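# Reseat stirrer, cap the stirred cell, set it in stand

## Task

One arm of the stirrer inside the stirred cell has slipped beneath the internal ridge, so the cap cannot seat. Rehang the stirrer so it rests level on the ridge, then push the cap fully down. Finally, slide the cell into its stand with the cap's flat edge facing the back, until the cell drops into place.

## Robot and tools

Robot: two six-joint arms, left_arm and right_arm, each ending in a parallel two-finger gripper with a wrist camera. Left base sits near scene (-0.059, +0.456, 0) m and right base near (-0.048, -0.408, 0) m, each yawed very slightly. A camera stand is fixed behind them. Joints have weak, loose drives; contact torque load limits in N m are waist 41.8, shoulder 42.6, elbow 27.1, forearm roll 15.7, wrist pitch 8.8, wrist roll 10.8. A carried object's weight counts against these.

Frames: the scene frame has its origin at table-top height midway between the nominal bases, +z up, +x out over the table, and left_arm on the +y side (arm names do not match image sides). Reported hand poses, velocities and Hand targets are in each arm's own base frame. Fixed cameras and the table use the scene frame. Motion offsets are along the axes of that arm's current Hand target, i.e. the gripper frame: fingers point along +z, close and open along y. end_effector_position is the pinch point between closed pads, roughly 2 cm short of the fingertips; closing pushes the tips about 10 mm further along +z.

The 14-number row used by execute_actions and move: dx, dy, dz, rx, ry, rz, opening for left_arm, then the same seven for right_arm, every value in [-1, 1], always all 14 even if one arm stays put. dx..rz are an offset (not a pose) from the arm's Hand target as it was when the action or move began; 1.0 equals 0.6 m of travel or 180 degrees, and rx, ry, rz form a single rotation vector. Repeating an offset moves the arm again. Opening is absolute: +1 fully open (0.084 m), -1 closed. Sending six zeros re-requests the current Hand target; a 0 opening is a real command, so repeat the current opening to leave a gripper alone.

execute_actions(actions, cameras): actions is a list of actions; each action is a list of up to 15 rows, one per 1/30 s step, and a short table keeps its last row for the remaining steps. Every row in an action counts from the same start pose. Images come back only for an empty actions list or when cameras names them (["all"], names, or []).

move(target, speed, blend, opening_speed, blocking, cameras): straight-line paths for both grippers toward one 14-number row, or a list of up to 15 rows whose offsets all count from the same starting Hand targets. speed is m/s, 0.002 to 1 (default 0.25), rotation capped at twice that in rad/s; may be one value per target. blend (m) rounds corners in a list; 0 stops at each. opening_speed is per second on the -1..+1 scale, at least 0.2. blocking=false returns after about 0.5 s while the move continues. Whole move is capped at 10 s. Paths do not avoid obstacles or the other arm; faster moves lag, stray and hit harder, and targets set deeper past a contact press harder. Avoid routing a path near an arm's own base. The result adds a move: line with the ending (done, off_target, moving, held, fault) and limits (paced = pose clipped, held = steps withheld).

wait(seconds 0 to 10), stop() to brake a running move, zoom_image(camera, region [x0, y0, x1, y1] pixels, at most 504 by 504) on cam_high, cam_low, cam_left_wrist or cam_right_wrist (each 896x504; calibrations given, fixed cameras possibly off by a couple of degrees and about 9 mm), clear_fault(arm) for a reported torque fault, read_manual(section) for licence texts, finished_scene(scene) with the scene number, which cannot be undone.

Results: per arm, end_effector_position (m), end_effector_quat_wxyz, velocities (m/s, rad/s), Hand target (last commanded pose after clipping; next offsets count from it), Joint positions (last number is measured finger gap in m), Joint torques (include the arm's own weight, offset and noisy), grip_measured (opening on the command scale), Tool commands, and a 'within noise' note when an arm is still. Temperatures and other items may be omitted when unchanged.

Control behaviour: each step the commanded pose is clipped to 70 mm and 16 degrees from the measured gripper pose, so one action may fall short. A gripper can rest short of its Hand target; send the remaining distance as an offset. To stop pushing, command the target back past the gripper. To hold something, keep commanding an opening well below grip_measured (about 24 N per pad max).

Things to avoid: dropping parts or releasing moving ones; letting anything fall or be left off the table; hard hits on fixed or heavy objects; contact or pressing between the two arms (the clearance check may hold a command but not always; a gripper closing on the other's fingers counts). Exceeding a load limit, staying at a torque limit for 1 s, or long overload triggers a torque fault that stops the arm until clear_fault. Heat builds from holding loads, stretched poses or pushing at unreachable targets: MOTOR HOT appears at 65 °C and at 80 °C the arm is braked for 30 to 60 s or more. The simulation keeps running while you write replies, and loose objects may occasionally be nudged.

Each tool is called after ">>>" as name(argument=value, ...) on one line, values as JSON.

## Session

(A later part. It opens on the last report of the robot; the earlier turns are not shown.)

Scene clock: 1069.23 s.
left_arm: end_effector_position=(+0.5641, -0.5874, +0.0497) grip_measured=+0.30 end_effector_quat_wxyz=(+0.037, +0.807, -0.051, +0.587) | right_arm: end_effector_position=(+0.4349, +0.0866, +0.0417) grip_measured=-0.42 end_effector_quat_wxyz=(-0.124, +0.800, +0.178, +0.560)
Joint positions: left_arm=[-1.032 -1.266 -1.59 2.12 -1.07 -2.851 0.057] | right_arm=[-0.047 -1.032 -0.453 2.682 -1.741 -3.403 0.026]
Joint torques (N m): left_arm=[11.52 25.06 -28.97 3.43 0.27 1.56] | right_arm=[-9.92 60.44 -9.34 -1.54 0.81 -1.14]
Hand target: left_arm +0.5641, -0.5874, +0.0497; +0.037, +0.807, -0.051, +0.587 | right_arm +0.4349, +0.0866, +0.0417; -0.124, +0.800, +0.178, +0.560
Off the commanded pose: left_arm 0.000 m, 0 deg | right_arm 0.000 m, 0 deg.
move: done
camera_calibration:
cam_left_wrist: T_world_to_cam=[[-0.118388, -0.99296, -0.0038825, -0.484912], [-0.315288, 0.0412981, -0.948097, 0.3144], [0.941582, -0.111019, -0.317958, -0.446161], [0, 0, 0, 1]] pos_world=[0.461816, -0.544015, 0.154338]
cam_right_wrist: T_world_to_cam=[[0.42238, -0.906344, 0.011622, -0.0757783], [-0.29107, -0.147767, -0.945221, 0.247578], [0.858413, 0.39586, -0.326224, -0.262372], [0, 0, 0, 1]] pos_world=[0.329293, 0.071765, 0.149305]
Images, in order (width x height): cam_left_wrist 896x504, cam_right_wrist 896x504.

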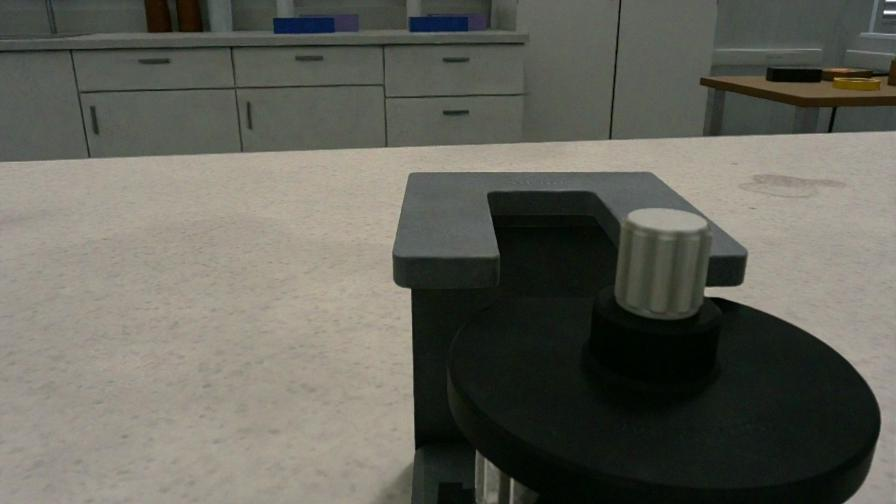

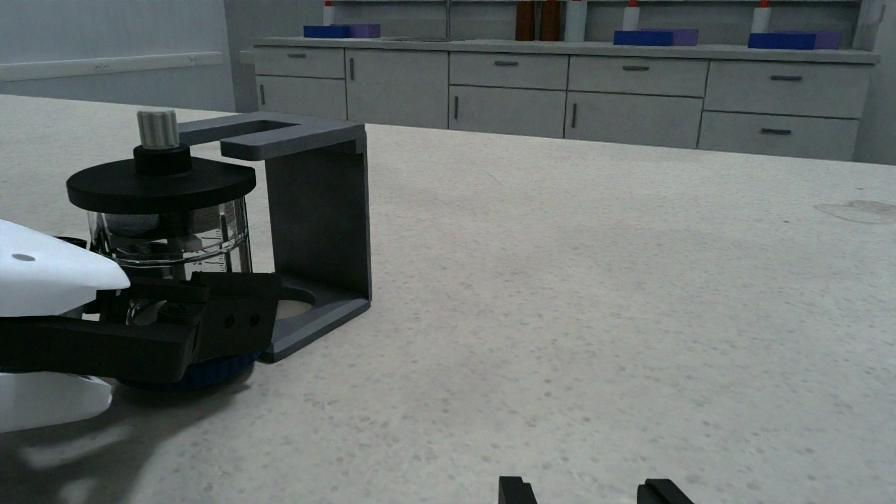

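>>> move(target=[0,-0.0142,0,0,0,0,0,0,0,0,0,0,0,-0.4], speed=0.05, cameras=["cam_left_wrist","cam_right_wrist"])

Scene clock: 1083.13 s.
left_arm: end_effector_position=(+0.5651, -0.5788, +0.0494) grip_measured=+0.30 end_effector_quat_wxyz=(+0.037, +0.807, -0.051, +0.587) | right_arm: end_effector_position=(+0.4349, +0.0866, +0.0417) grip_measured=-0.42 end_effector_quat_wxyz=(-0.124, +0.800, +0.178, +0.560)
Joint positions: left_arm=[-1.024 -1.255 -1.564 2.135 -1.076 -2.867 0.057] | right_arm=[-0.047 -1.032 -0.453 2.682 -1.741 -3.403 0.026]
Joint torques (N m): left_arm=[11.25 79.8 -7.36 3.05 -4.58 -1.34] | right_arm=[-8.9 59.44 -9.89 -1.37 0.68 -1.02]
Hand target: left_arm +0.5652, -0.5789, +0.0497; +0.037, +0.807, -0.051, +0.587 | right_arm +0.4349, +0.0866, +0.0417; -0.124, +0.800, +0.178, +0.560
Off the commanded pose: left_arm 0.000 m, 0 deg | right_arm 0.000 m, 0 deg.
move: done
camera_calibration:
cam_left_wrist: T_world_to_cam=[[-0.118292, -0.99297, -0.0042161, -0.476342], [-0.315442, 0.0416036, -0.948033, 0.31443], [0.941543, -0.110814, -0.318145, -0.44616], [0, 0, 0, 1]] pos_world=[0.462916, -0.535516, 0.154138]
cam_right_wrist: T_world_to_cam=[[0.42238, -0.906344, 0.011622, -0.0757783], [-0.29107, -0.147767, -0.945221, 0.247578], [0.858413, 0.39586, -0.326224, -0.262372], [0, 0, 0, 1]] pos_world=[0.329293, 0.071765, 0.149305]
Images, in order (width x height): cam_left_wrist 896x504, cam_right_wrist 896x504.

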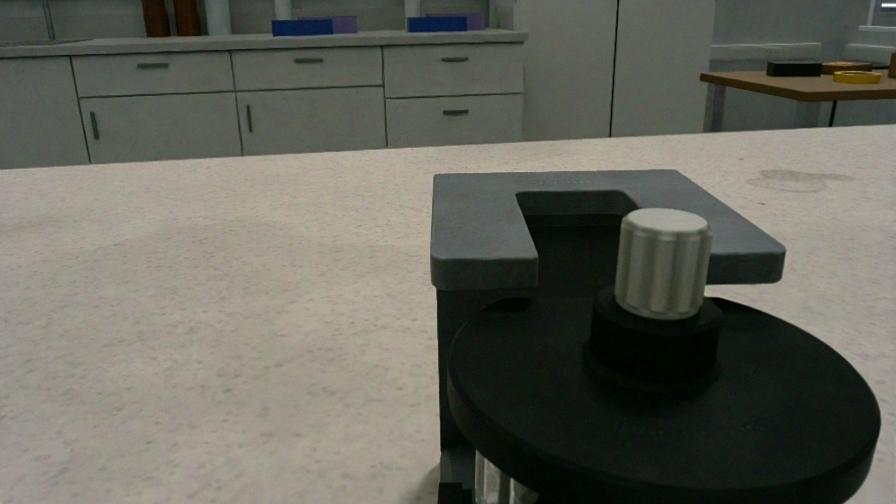

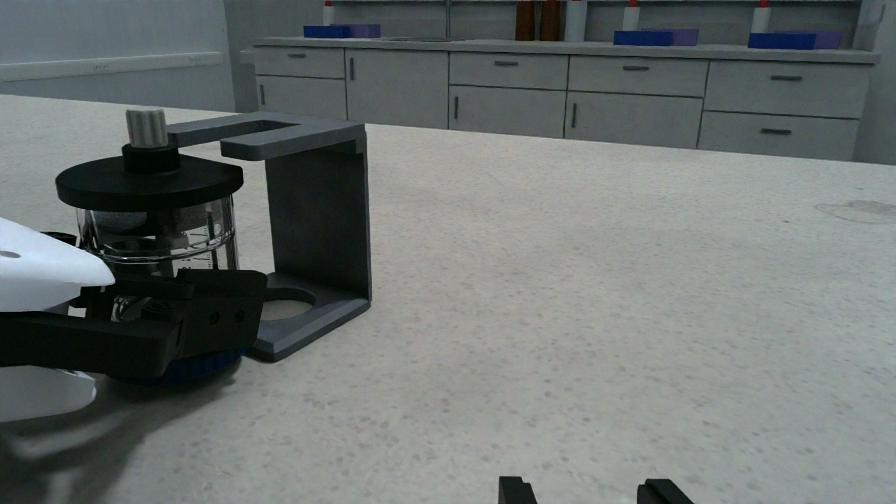

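>>> move(target=[0.0154,-0.001,0.0476,0,0,0,0,0,0,0,0,0,0,-0.4], speed=0.05, cameras=["cam_left_wrist","cam_right_wrist"])

>>> zoom_image(camera="cam_right_wrist", region=[50, 80, 400, 400])

Scene clock: 1095.23 s.
left_arm: end_effector_position=(+0.5951, -0.5822, +0.0499) grip_measured=+0.30 end_effector_quat_wxyz=(+0.037, +0.807, -0.051, +0.587) | right_arm: end_effector_position=(+0.4349, +0.0866, +0.0417) grip_measured=-0.42 end_effector_quat_wxyz=(-0.124, +0.800, +0.178, +0.560)
Joint positions: left_arm=[-0.988 -1.286 -1.639 2.153 -1.043 -2.833 0.057] | right_arm=[-0.047 -1.032 -0.453 2.682 -1.741 -3.403 0.026]
Joint torques (N m): left_arm=[11.45 23.22 -26.54 2.99 1.42 1.37] | right_arm=[-10.82 61.53 -9.17 -1.42 0.7 -1.05]
Hand target: left_arm +0.5950, -0.5821, +0.0497; +0.037, +0.807, -0.051, +0.587 | right_arm +0.4349, +0.0866, +0.0417; -0.124, +0.800, +0.178, +0.560
Off the commanded pose: left_arm 0.000 m, 0 deg | right_arm 0.000 m, 0 deg.
move: done
camera_calibration:
cam_left_wrist: T_world_to_cam=[[-0.118321, -0.992968, -0.00371978, -0.476141], [-0.3151, 0.041099, -0.948168, 0.323959], [0.941654, -0.111016, -0.317748, -0.474775], [0, 0, 0, 1]] pos_world=[0.492816, -0.538815, 0.154538]
cam_right_wrist: T_world_to_cam=[[0.42238, -0.906344, 0.011622, -0.0757783], [-0.29107, -0.147767, -0.945221, 0.247578], [0.858413, 0.39586, -0.326224, -0.262372], [0, 0, 0, 1]] pos_world=[0.329293, 0.071765, 0.149305]
Images, in order (width x height): cam_left_wrist 896x504, cam_right_wrist 896x504.

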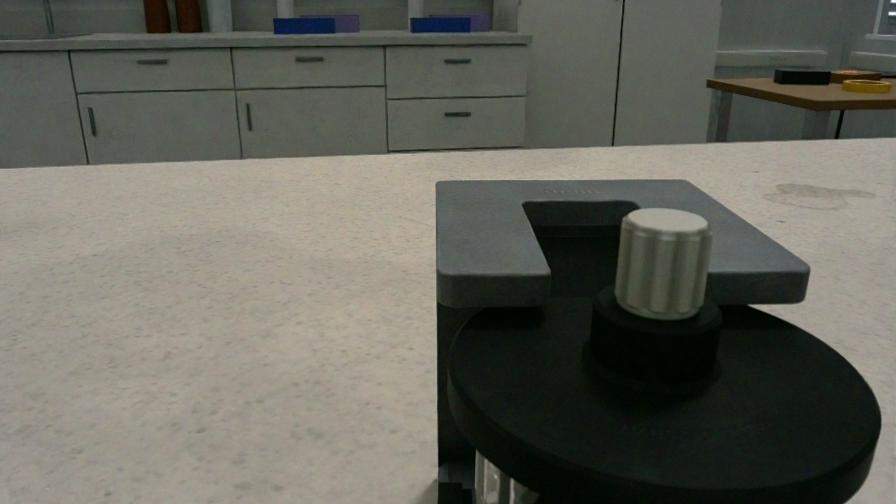

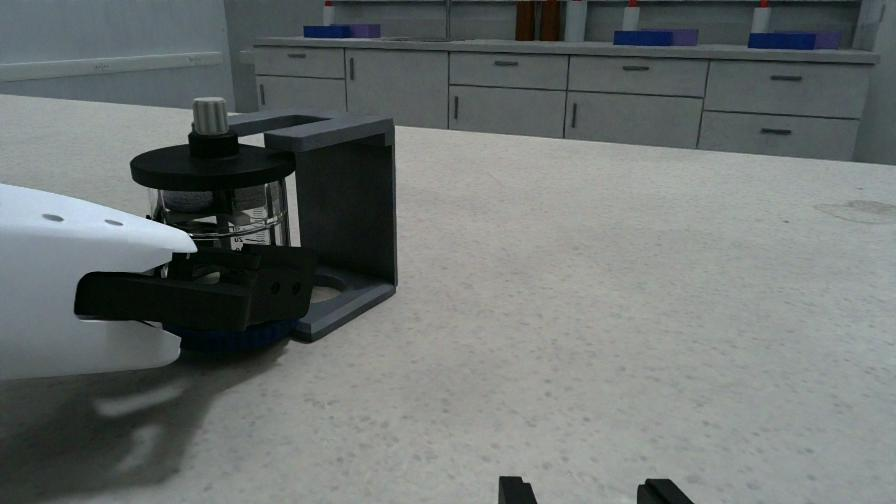

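Scaled by 1.440.

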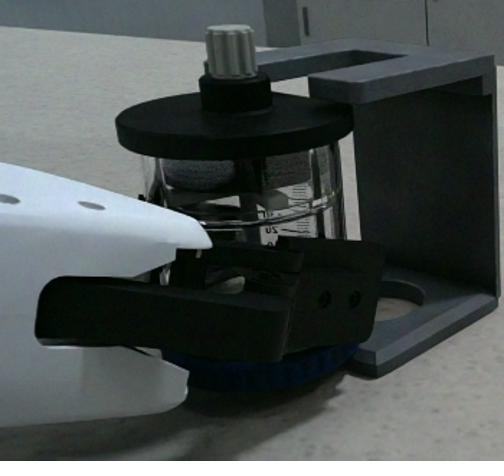

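>>> execute_actions(actions=[], cameras=["cam_low","cam_high"])

>>> zoom_image(camera="cam_low", region=[200, 130, 500, 430])

Scene clock: 1102.23 s.
left_arm: end_effector_position=(+0.5951, -0.5822, +0.0499) grip_measured=+0.30 end_effector_quat_wxyz=(+0.037, +0.807, -0.051, +0.587) | right_arm: end_effector_position=(+0.4349, +0.0866, +0.0417) grip_measured=-0.42 end_effector_quat_wxyz=(-0.124, +0.800, +0.178, +0.560)
Joint positions: left_arm=[-0.988 -1.286 -1.639 2.153 -1.043 -2.833 0.057] | right_arm=[-0.047 -1.032 -0.453 2.682 -1.741 -3.403 0.026]
Joint velocities: within noise
Joint torques (N m): left_arm=[11.79 21.73 -25.74 3.16 1.34 1.42] | right_arm=[-10.34 60.17 -9.51 -1.58 0.76 -0.95]
Motor temperatures (°C): left_arm=[29 33 34 34 35 36] | right_arm=[33 30 32 32 37 32]
Hand target: left_arm +0.5950, -0.5821, +0.0497; +0.037, +0.807, -0.051, +0.587 | right_arm +0.4349, +0.0866, +0.0417; -0.124, +0.800, +0.178, +0.560
Tool commands: left_gripper/opening=+0.0 right_gripper/opening=-0.4
Off the commanded pose: left_arm 0.000 m, 0 deg | right_arm 0.000 m, 0 deg.
Images, in order (width x height): cam_high 896x504, cam_low 896x504.

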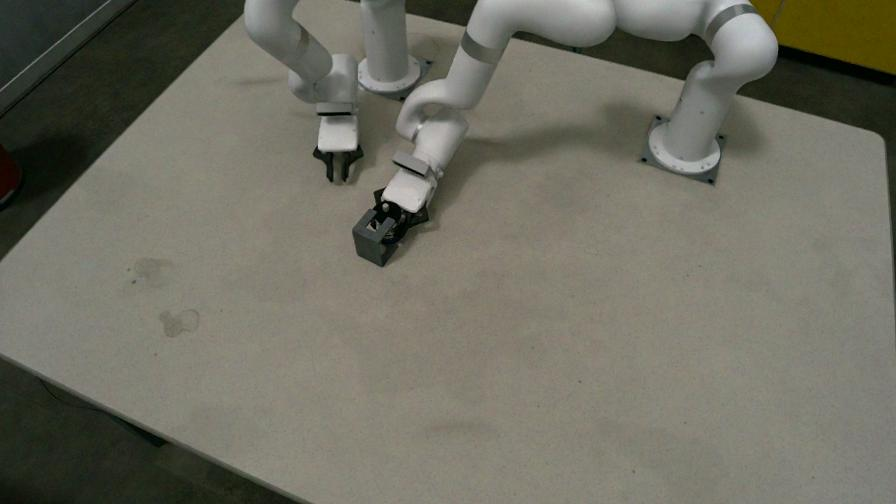

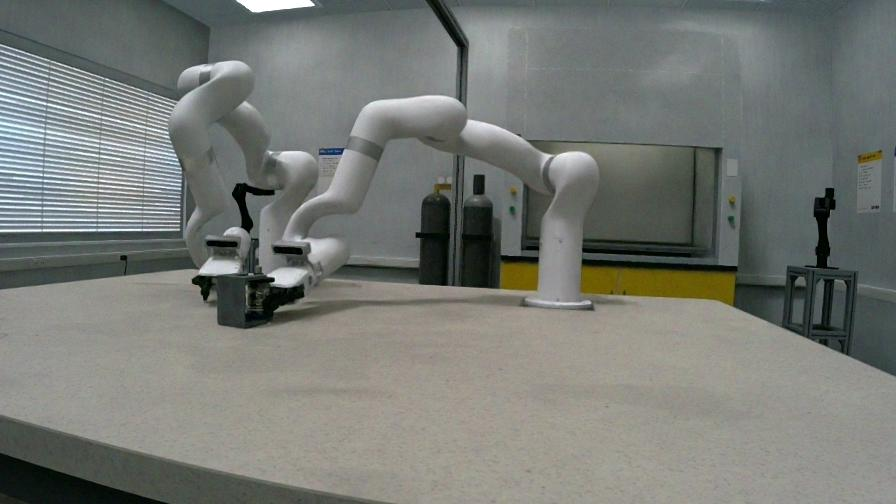

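Scaled by 1.680.

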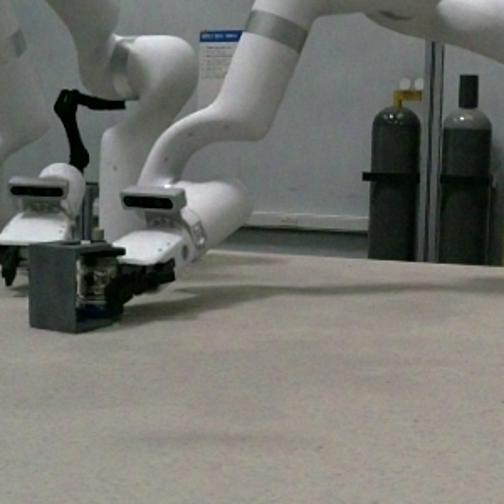

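>>> zoom_image(camera="cam_low", region=[205, 255, 305, 335])

Scaled by 5.040.

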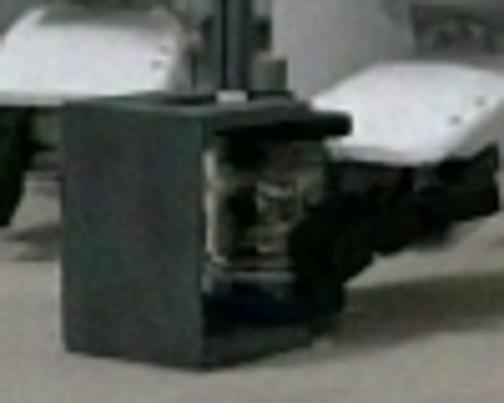

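>>> move(target=[-0.0051,0,-0.0158,0,0,0,0,0,0,0,0,0,0,-0.4], speed=0.04, cameras=["cam_left_wrist","cam_right_wrist"])

>>> zoom_image(camera="cam_right_wrist", region=[180, 80, 430, 360])

Scene clock: 1113.00 s.
left_arm: end_effector_position=(+0.5851, -0.5808, +0.0494) grip_measured=+0.30 end_effector_quat_wxyz=(+0.037, +0.807, -0.051, +0.586) | right_arm: end_effector_position=(+0.4349, +0.0866, +0.0417) grip_measured=-0.42 end_effector_quat_wxyz=(-0.124, +0.800, +0.178, +0.560)
Joint positions: left_arm=[-1 -1.276 -1.613 2.148 -1.054 -2.845 0.057] | right_arm=[-0.047 -1.032 -0.453 2.682 -1.741 -3.403 0.026]
Joint torques (N m): left_arm=[-7.29 82.36 -7.06 -2.09 -4.56 -1.02] | right_arm=[-8.57 61.27 -9.19 -1.76 0.72 -1.08]
Hand target: left_arm +0.5851, -0.5809, +0.0497; +0.037, +0.807, -0.051, +0.587 | right_arm +0.4349, +0.0866, +0.0417; -0.124, +0.800, +0.178, +0.560
Off the commanded pose: left_arm 0.000 m, 0 deg | right_arm 0.000 m, 0 deg.
move: done
camera_calibration:
cam_left_wrist: T_world_to_cam=[[-0.118288, -0.99297, -0.00420549, -0.475867], [-0.315443, 0.0415925, -0.948033, 0.320718], [0.941543, -0.110814, -0.318145, -0.465233], [0, 0, 0, 1]] pos_world=[0.482916, -0.537416, 0.154038]
cam_right_wrist: T_world_to_cam=[[0.42238, -0.906344, 0.011622, -0.0757783], [-0.29107, -0.147767, -0.945221, 0.247578], [0.858413, 0.39586, -0.326224, -0.262372], [0, 0, 0, 1]] pos_world=[0.329293, 0.071765, 0.149305]
Images, in order (width x height): cam_left_wrist 896x504, cam_right_wrist 896x504.

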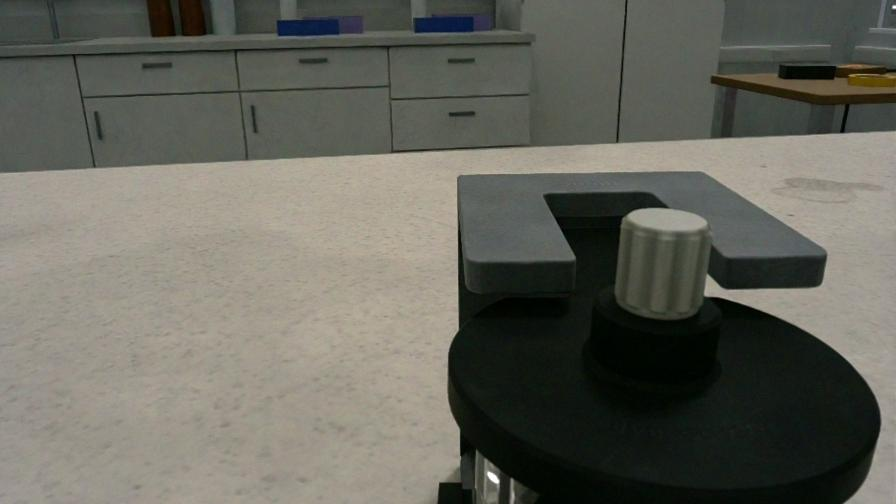

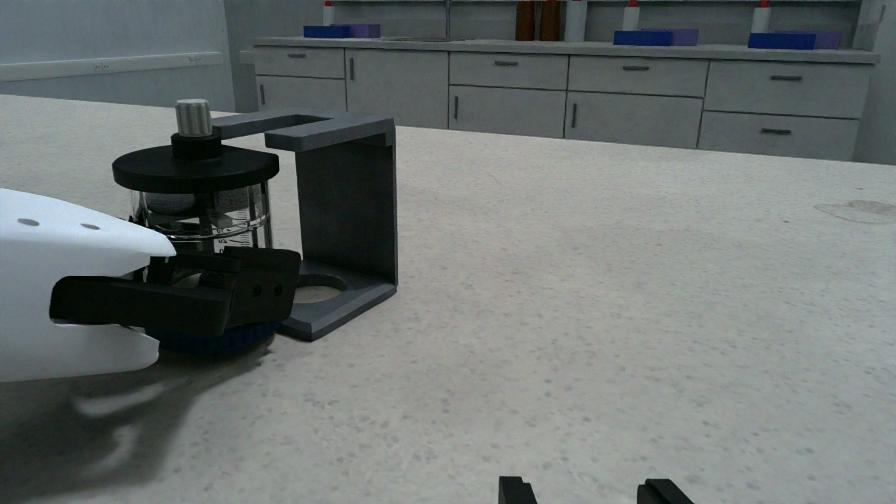

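Scaled by 1.800.

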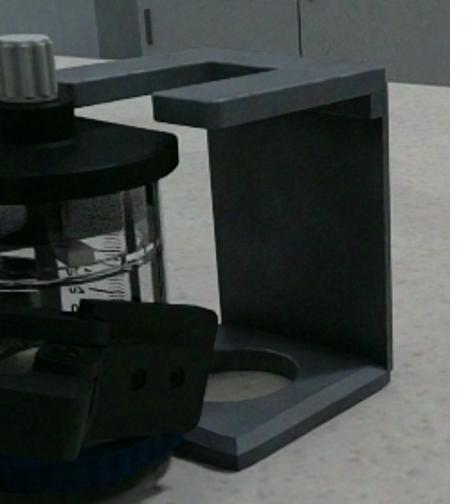

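>>> move(target=[[0.0024,0,-0.0008,0,0,0,0,0,0,0,0,0,0,-0.4],[0.0116,0,0.0277,0,0,0,0,0,0,0,0,0,0,-0.4]], speed=0.04, cameras=["cam_left_wrist","cam_right_wrist"])

>>> zoom_image(camera="cam_right_wrist", region=[180, 80, 430, 360])

Scene clock: 1121.27 s.
left_arm: end_effector_position=(+0.6029, -0.5831, +0.0512) grip_measured=+0.30 end_effector_quat_wxyz=(+0.037, +0.807, -0.051, +0.587) | right_arm: end_effector_position=(+0.4349, +0.0866, +0.0417) grip_measured=-0.42 end_effector_quat_wxyz=(-0.124, +0.800, +0.178, +0.560)
Joint positions: left_arm=[-0.979 -1.293 -1.658 2.156 -1.033 -2.823 0.057] | right_arm=[-0.047 -1.032 -0.453 2.682 -1.741 -3.403 0.026]
Joint torques (N m): left_arm=[12.08 24.68 -28.48 3.09 0.69 1.5] | right_arm=[-9.55 59.46 -9.33 -1.41 0.67 -0.92]
Hand target: left_arm +0.6030, -0.5831, +0.0512; +0.037, +0.807, -0.051, +0.587 | right_arm +0.4349, +0.0866, +0.0417; -0.124, +0.800, +0.178, +0.560
Off the commanded pose: left_arm 0.000 m, 0 deg | right_arm 0.000 m, 0 deg.
move: done
camera_calibration:
cam_left_wrist: T_world_to_cam=[[-0.118391, -0.992959, -0.00389353, -0.476127], [-0.315198, 0.041299, -0.948127, 0.327872], [0.941612, -0.111023, -0.317868, -0.481876], [0, 0, 0, 1]] pos_world=[0.500716, -0.539815, 0.155838]
cam_right_wrist: T_world_to_cam=[[0.42238, -0.906344, 0.011622, -0.0757783], [-0.29107, -0.147767, -0.945221, 0.247578], [0.858413, 0.39586, -0.326224, -0.262372], [0, 0, 0, 1]] pos_world=[0.329293, 0.071765, 0.149305]
Images, in order (width x height): cam_left_wrist 896x504, cam_right_wrist 896x504.

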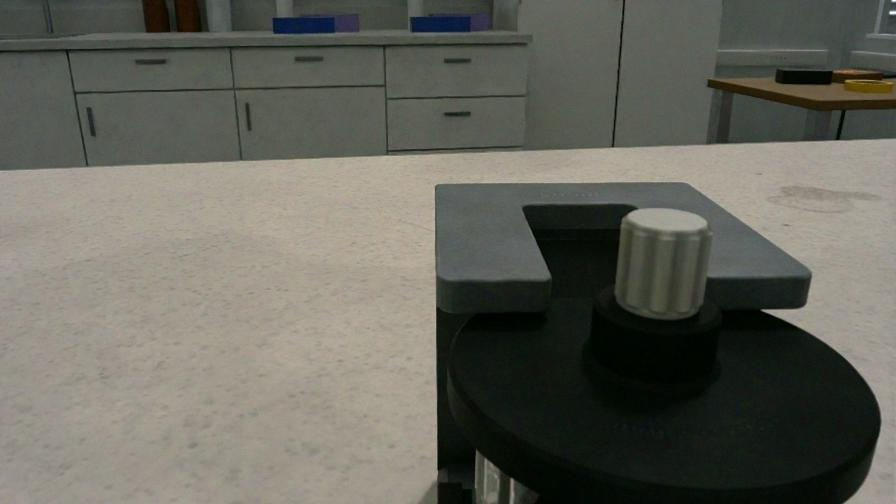

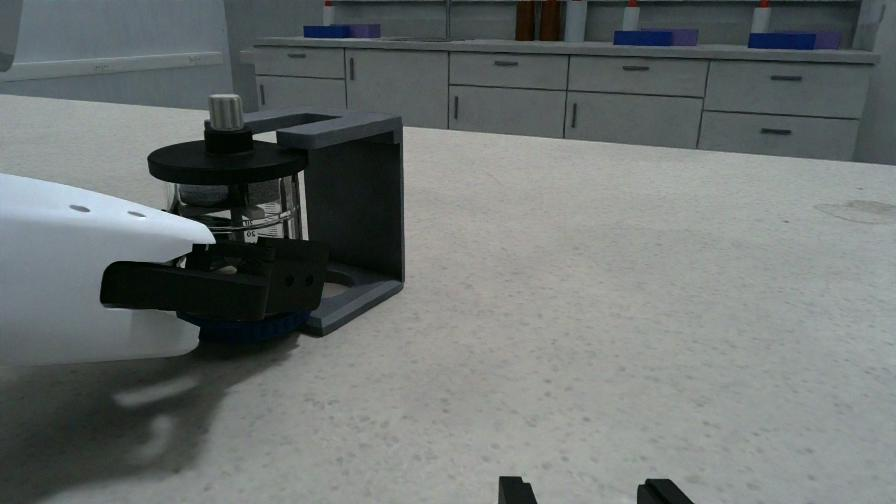

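Scaled by 1.800.

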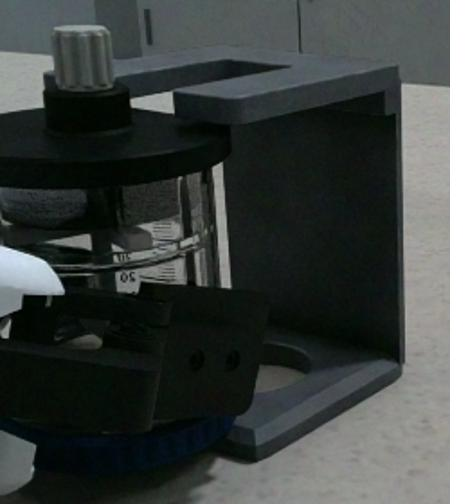

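>>> move(target=[[-0.0051,0,-0.0158,0,0,0,0,0,0,0,0,0,0,-0.4],[-0.0015,0,-0.017,0,0,0,0,0,0,0,0,0,0,-0.4],[0.0072,0,0.0098,0,0,0,0,0,0,0,0,0,0,-0.4]], speed=0.04, cameras=["cam_left_wrist","cam_right_wrist"])

>>> zoom_image(camera="cam_right_wrist", region=[180, 80, 430, 360])

Scene clock: 1129.23 s.
left_arm: end_effector_position=(+0.6098, -0.5840, +0.0535) grip_measured=+0.30 end_effector_quat_wxyz=(+0.037, +0.807, -0.051, +0.587) | right_arm: end_effector_position=(+0.4349, +0.0866, +0.0417) grip_measured=-0.42 end_effector_quat_wxyz=(-0.124, +0.800, +0.178, +0.560)
Joint positions: left_arm=[-0.971 -1.296 -1.674 2.158 -1.024 -2.813 0.057] | right_arm=[-0.047 -1.032 -0.453 2.682 -1.741 -3.403 0.026]
Joint torques (N m): left_arm=[12.01 25.72 -29.4 3.32 0.2 1.37] | right_arm=[-9.75 61.27 -9.31 -1.3 0.61 -1.1]
Hand target: left_arm +0.6098, -0.5840, +0.0535; +0.037, +0.807, -0.051, +0.587 | right_arm +0.4349, +0.0866, +0.0417; -0.124, +0.800, +0.178, +0.560
Off the commanded pose: left_arm 0.000 m, 0 deg | right_arm 0.000 m, 0 deg.
move: done
camera_calibration:
cam_left_wrist: T_world_to_cam=[[-0.118295, -0.992971, -0.00391393, -0.47616], [-0.315292, 0.0412984, -0.948096, 0.332273], [0.941593, -0.11092, -0.317961, -0.487557], [0, 0, 0, 1]] pos_world=[0.507516, -0.540615, 0.158138]
cam_right_wrist: T_world_to_cam=[[0.42238, -0.906344, 0.011622, -0.0757783], [-0.29107, -0.147767, -0.945221, 0.247578], [0.858413, 0.39586, -0.326224, -0.262372], [0, 0, 0, 1]] pos_world=[0.329293, 0.071765, 0.149305]
Images, in order (width x height): cam_left_wrist 896x504, cam_right_wrist 896x504.

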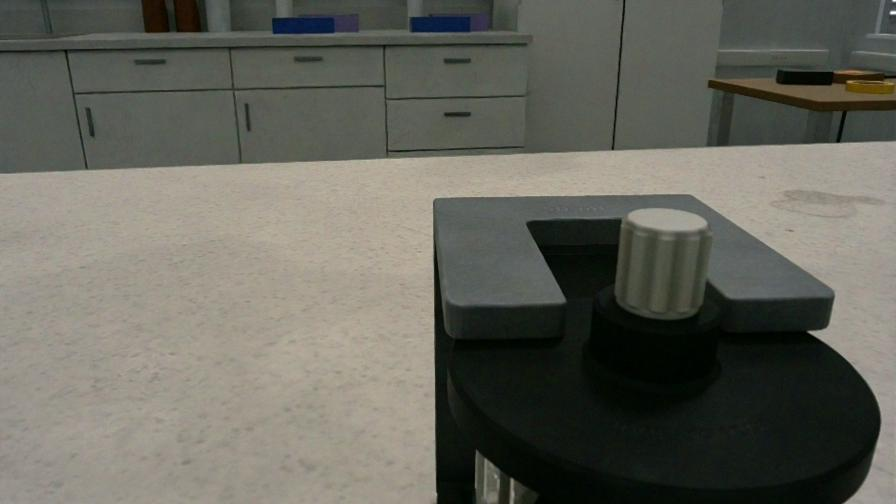

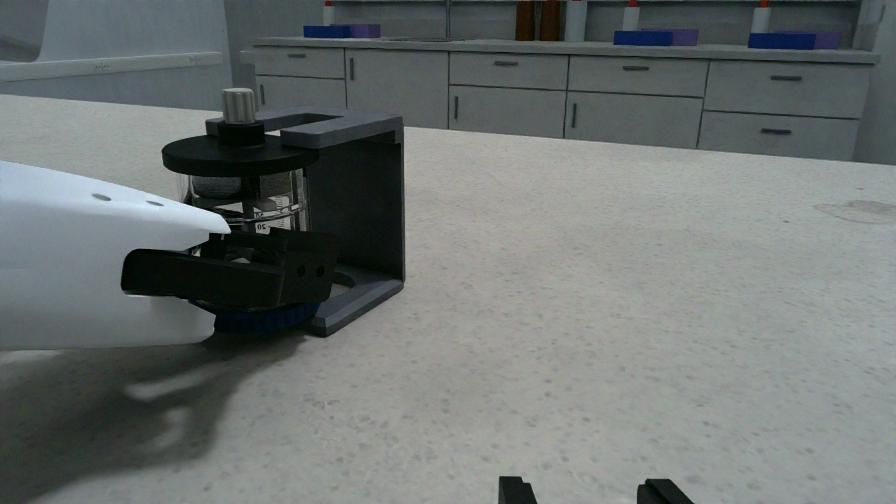

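Scaled by 1.800.

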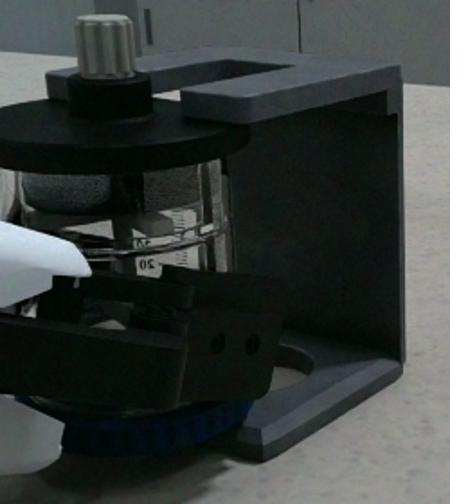

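>>> move(target=[[0,0.0035,0,0.0116,0,-0.0038,0,0,0,0,0,0,0,-0.4],[0.0103,0.0015,0.0317,0.0116,0,-0.0038,0,0,0,0,0,0,0,-0.4]], speed=0.04, cameras=["cam_left_wrist","cam_right_wrist"])

>>> zoom_image(camera="cam_right_wrist", region=[180, 80, 430, 360])

Scene clock: 1144.40 s.
left_arm: end_effector_position=(+0.6295, -0.5874, +0.0535) grip_measured=+0.30 end_effector_quat_wxyz=(+0.026, +0.808, -0.036, +0.587) | right_arm: end_effector_position=(+0.4349, +0.0866, +0.0417) grip_measured=-0.42 end_effector_quat_wxyz=(-0.124, +0.800, +0.178, +0.560)
Joint positions: left_arm=[-0.959 -1.337 -1.765 2.104 -1.006 -2.756 0.057] | right_arm=[-0.047 -1.032 -0.453 2.682 -1.741 -3.403 0.026]
Joint torques (N m): left_arm=[11.34 27.22 -31.32 2.45 0.33 1.49] | right_arm=[-8.98 61.18 -8.89 -1.63 0.68 -0.99]
Hand target: left_arm +0.6296, -0.5874, +0.0535; +0.026, +0.808, -0.036, +0.587 | right_arm +0.4349, +0.0866, +0.0417; -0.124, +0.800, +0.178, +0.560
Off the commanded pose: left_arm 0.000 m, 0 deg | right_arm 0.000 m, 0 deg.
move: done
camera_calibration:
cam_left_wrist: T_world_to_cam=[[-0.0802085, -0.996771, -0.00379169, -0.503471], [-0.316632, 0.0290854, -0.948102, 0.332322], [0.945151, -0.0748453, -0.317943, -0.487598], [0, 0, 0, 1]] pos_world=[0.525695, -0.548005, 0.158138]
cam_right_wrist: T_world_to_cam=[[0.42238, -0.906344, 0.011622, -0.0757783], [-0.29107, -0.147767, -0.945221, 0.247578], [0.858413, 0.39586, -0.326224, -0.262372], [0, 0, 0, 1]] pos_world=[0.329293, 0.071765, 0.149305]
Images, in order (width x height): cam_left_wrist 896x504, cam_right_wrist 896x504.

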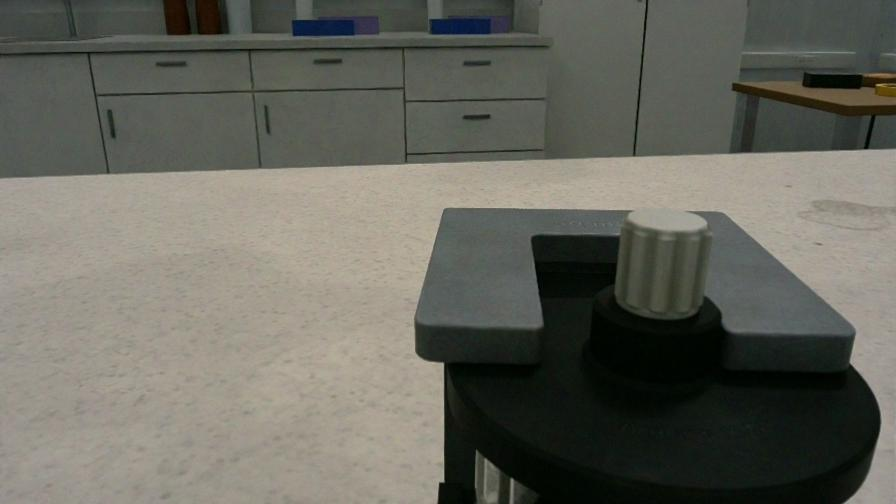

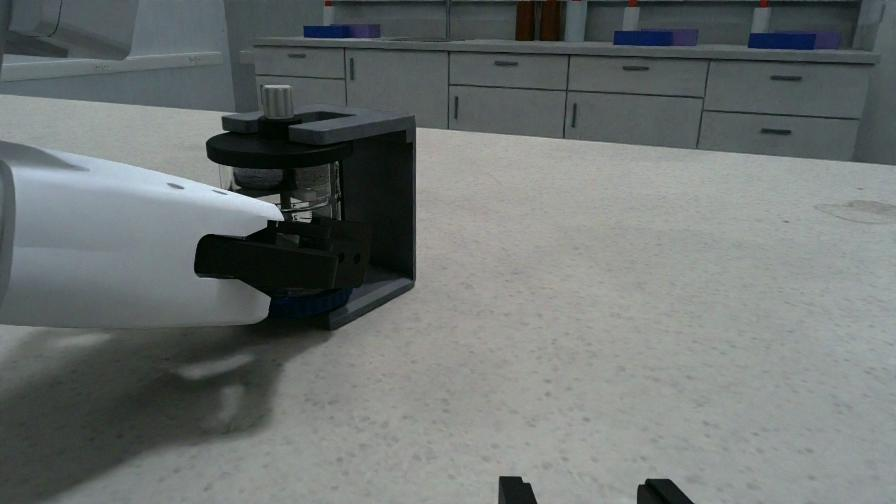

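Scaled by 1.800.

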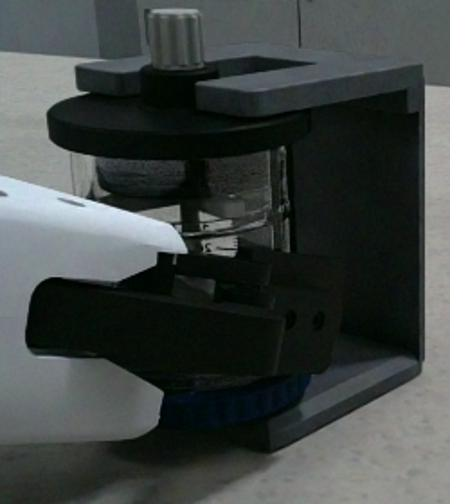

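>>> move(target=[[-0.0041,-0.0013,-0.0127,0,0,0,0,0,0,0,0,0,0,-0.4],[-0.0041,-0.0063,-0.0127,-0.0201,0,0.0065,0,0,0,0,0,0,0,-0.4],[0,-0.005,0,-0.0201,0,0.0065,0,0,0,0,0,0,0,-0.4]], speed=0.04, cameras=["cam_left_wrist","cam_right_wrist"])

Scene clock: 1153.73 s.
left_arm: end_effector_position=(+0.6298, -0.5844, +0.0535) grip_measured=+0.30 end_effector_quat_wxyz=(+0.045, +0.807, -0.063, +0.586) | right_arm: end_effector_position=(+0.4349, +0.0866, +0.0417) grip_measured=-0.42 end_effector_quat_wxyz=(-0.124, +0.800, +0.178, +0.560)
Joint positions: left_arm=[-0.941 -1.31 -1.704 2.211 -0.996 -2.811 0.057] | right_arm=[-0.047 -1.032 -0.453 2.682 -1.741 -3.403 0.026]
Joint torques (N m): left_arm=[10.96 26.56 -30.51 3.07 0.24 1.13] | right_arm=[-9.27 61.01 -9.29 -1.37 0.58 -0.94]
Hand target: left_arm +0.6298, -0.5844, +0.0535; +0.045, +0.807, -0.063, +0.586 | right_arm +0.4349, +0.0866, +0.0417; -0.124, +0.800, +0.178, +0.560
Off the commanded pose: left_arm 0.000 m, 0 deg | right_arm 0.000 m, 0 deg.
move: done
camera_calibration:
cam_left_wrist: T_world_to_cam=[[-0.146132, -0.989258, -0.0036707, -0.454616], [-0.314036, 0.0499071, -0.948098, 0.342843], [0.938097, -0.137395, -0.317956, -0.5197], [0, 0, 0, 1]] pos_world=[0.52876, -0.538247, 0.158139]
cam_right_wrist: T_world_to_cam=[[0.42238, -0.906344, 0.011622, -0.0757783], [-0.29107, -0.147767, -0.945221, 0.247578], [0.858413, 0.39586, -0.326224, -0.262372], [0, 0, 0, 1]] pos_world=[0.329293, 0.071765, 0.149305]
Images, in order (width x height): cam_left_wrist 896x504, cam_right_wrist 896x504.

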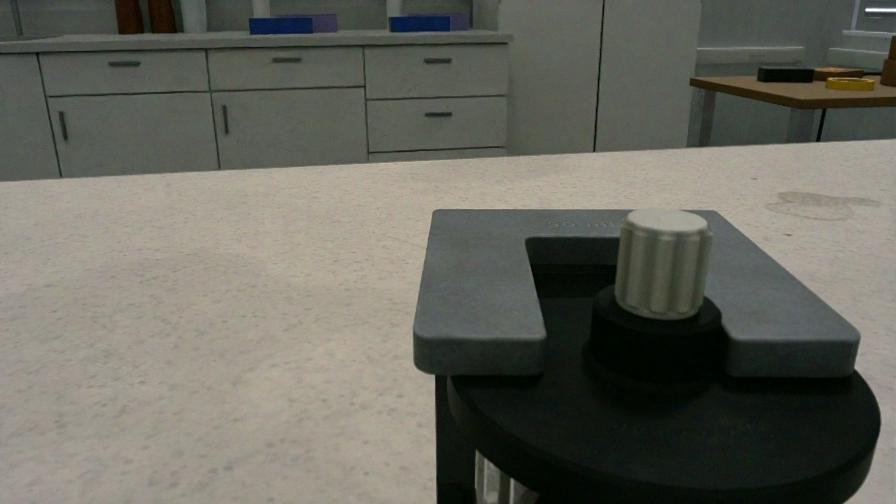

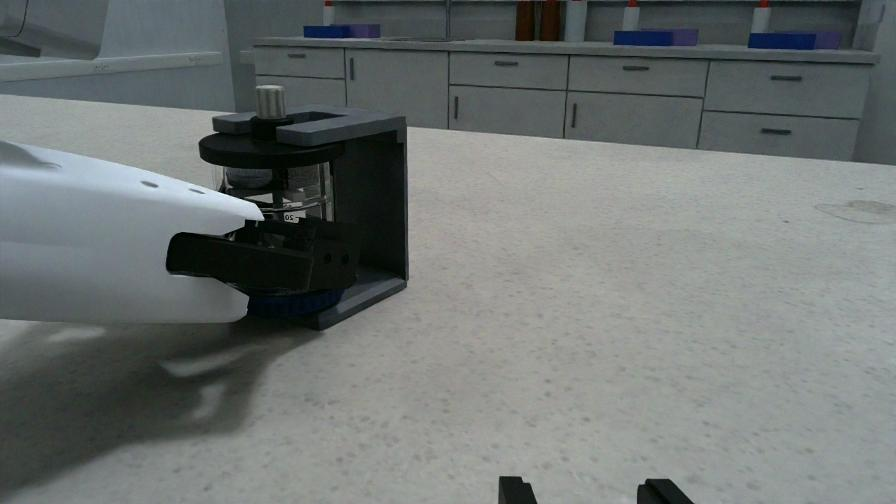

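>>> move(target=[[0,-0.0055,0,0,0,0,0,0,0,0,0,0,0,-0.4],[0.0031,-0.0053,0.0095,0,0,0,0,0,0,0,0,0,0,-0.4]], speed=0.04, cameras=["cam_left_wrist","cam_right_wrist"])

Scene clock: 1163.43 s.
left_arm: end_effector_position=(+0.6362, -0.5822, +0.0536) grip_measured=+0.30 end_effector_quat_wxyz=(+0.045, +0.807, -0.063, +0.586) | right_arm: end_effector_position=(+0.4349, +0.0866, +0.0417) grip_measured=-0.42 end_effector_quat_wxyz=(-0.124, +0.800, +0.178, +0.560)
Joint positions: left_arm=[-0.931 -1.314 -1.713 2.219 -0.99 -2.809 0.057] | right_arm=[-0.047 -1.032 -0.453 2.682 -1.741 -3.403 0.026]
Joint torques (N m): left_arm=[9.7 27.24 -28.75 2.86 0.29 1.09] | right_arm=[-9.3 60.64 -9.58 -1.34 0.54 -0.98]
Hand target: left_arm +0.6362, -0.5822, +0.0535; +0.045, +0.807, -0.063, +0.586 | right_arm +0.4349, +0.0866, +0.0417; -0.124, +0.800, +0.178, +0.560
Off the commanded pose: left_arm 0.000 m, 0 deg | right_arm 0.000 m, 0 deg.
move: done
camera_calibration:
cam_left_wrist: T_world_to_cam=[[-0.146132, -0.989258, -0.00367112, -0.45149], [-0.313947, 0.0498943, -0.948129, 0.344725], [0.938127, -0.137399, -0.317866, -0.525528], [0, 0, 0, 1]] pos_world=[0.53526, -0.536047, 0.158139]
cam_right_wrist: T_world_to_cam=[[0.42238, -0.906344, 0.011622, -0.0757783], [-0.29107, -0.147767, -0.945221, 0.247578], [0.858413, 0.39586, -0.326224, -0.262372], [0, 0, 0, 1]] pos_world=[0.329293, 0.071765, 0.149305]
Images, in order (width x height): cam_left_wrist 896x504, cam_right_wrist 896x504.

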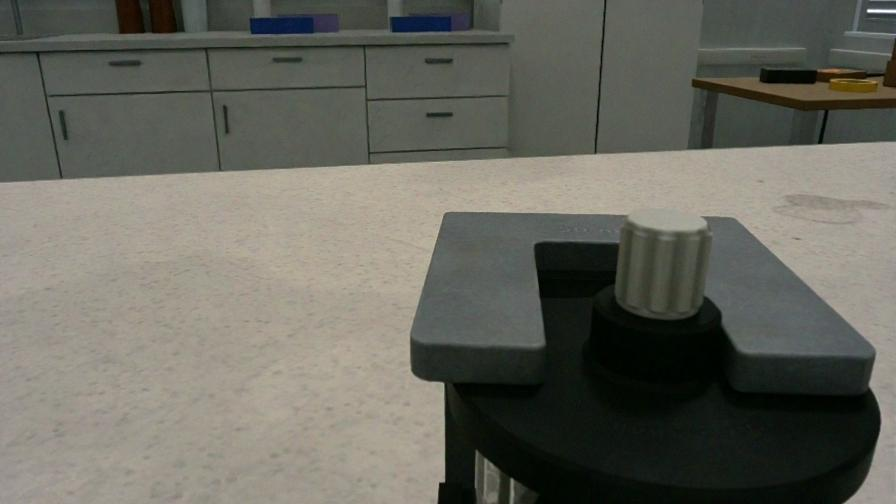

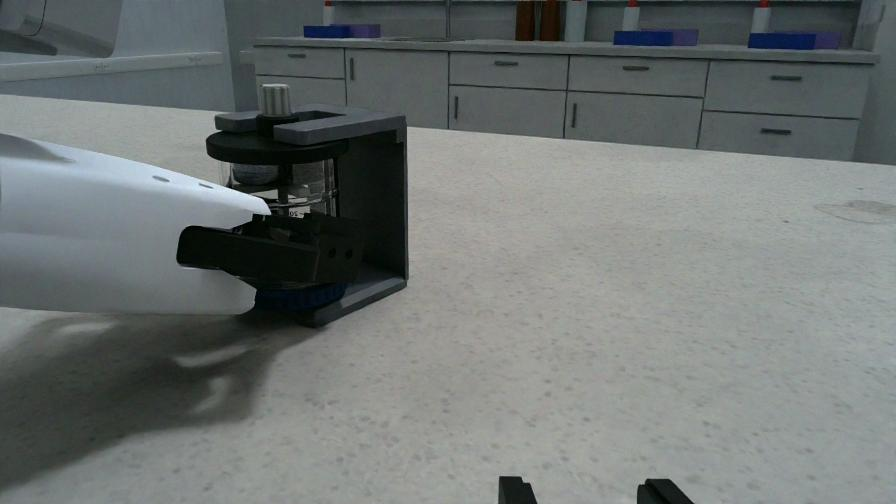

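>>> move(target=[[0,-0.003,0,-0.0211,0,0.0069,0,0,0,0,0,0,0,-0.4],[0.0051,-0.0017,0.0158,-0.0211,0,0.0069,0,0,0,0,0,0,0,-0.4]], speed=0.04, cameras=["cam_left_wrist","cam_right_wrist"])

>>> zoom_image(camera="cam_right_wrist", region=[180, 80, 430, 360])

Scene clock: 1173.57 s.
left_arm: end_effector_position=(+0.6462, -0.5828, +0.0535) grip_measured=+0.30 end_effector_quat_wxyz=(+0.066, +0.804, -0.091, +0.584) | right_arm: end_effector_position=(+0.4349, +0.0866, +0.0417) grip_measured=-0.42 end_effector_quat_wxyz=(-0.124, +0.800, +0.178, +0.560)
Joint positions: left_arm=[-0.902 -1.305 -1.695 2.332 -0.968 -2.848 0.057] | right_arm=[-0.047 -1.032 -0.453 2.682 -1.741 -3.403 0.026]
Joint torques (N m): left_arm=[10.28 26.6 -30.79 1.76 0.27 1.12] | right_arm=[-9.29 60.69 -9.51 -1.24 0.58 -0.91]
Hand target: left_arm +0.6462, -0.5827, +0.0535; +0.066, +0.804, -0.091, +0.584 | right_arm +0.4349, +0.0866, +0.0417; -0.124, +0.800, +0.178, +0.560
Off the commanded pose: left_arm 0.000 m, 0 deg | right_arm 0.000 m, 0 deg.
move: done
camera_calibration:
cam_left_wrist: T_world_to_cam=[[-0.214754, -0.97666, -0.0038563, -0.398858], [-0.30974, 0.0718511, -0.948103, 0.357952], [0.926252, -0.202415, -0.317941, -0.565198], [0, 0, 0, 1]] pos_world=[0.548731, -0.529673, 0.158138]
cam_right_wrist: T_world_to_cam=[[0.42238, -0.906344, 0.011622, -0.0757783], [-0.29107, -0.147767, -0.945221, 0.247578], [0.858413, 0.39586, -0.326224, -0.262372], [0, 0, 0, 1]] pos_world=[0.329293, 0.071765, 0.149305]
Images, in order (width x height): cam_left_wrist 896x504, cam_right_wrist 896x504.

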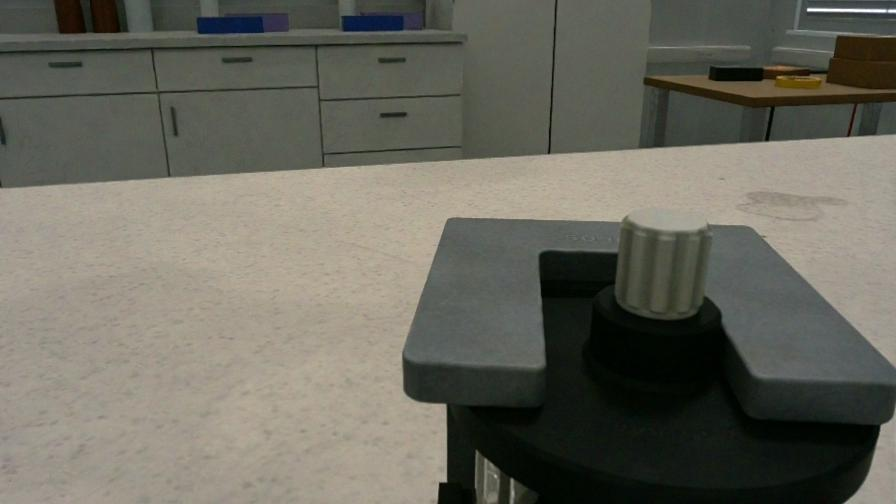

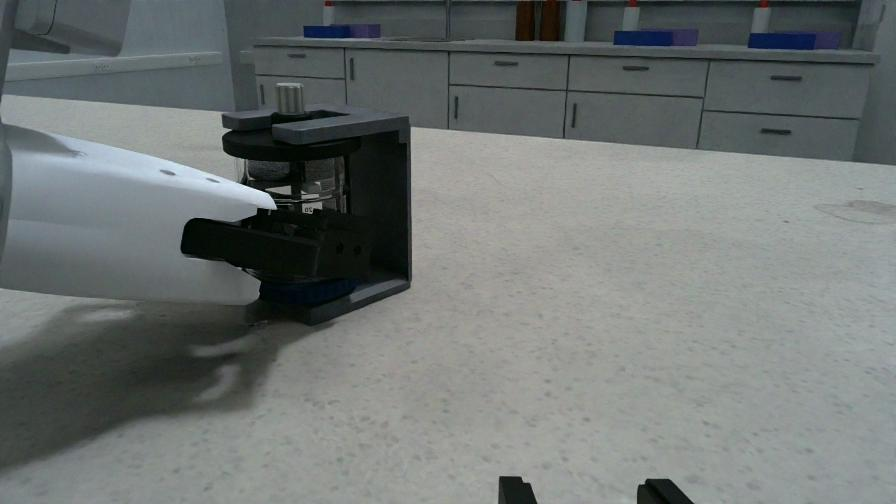

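Scaled by 1.800.

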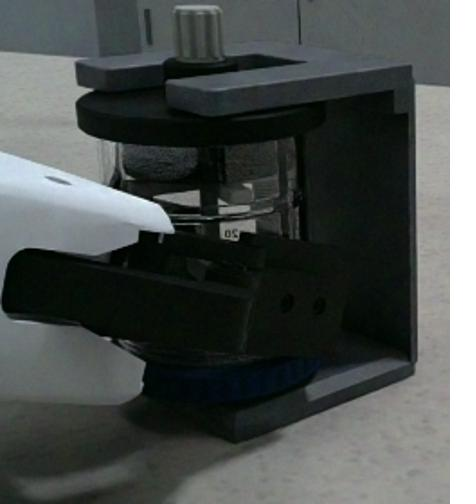

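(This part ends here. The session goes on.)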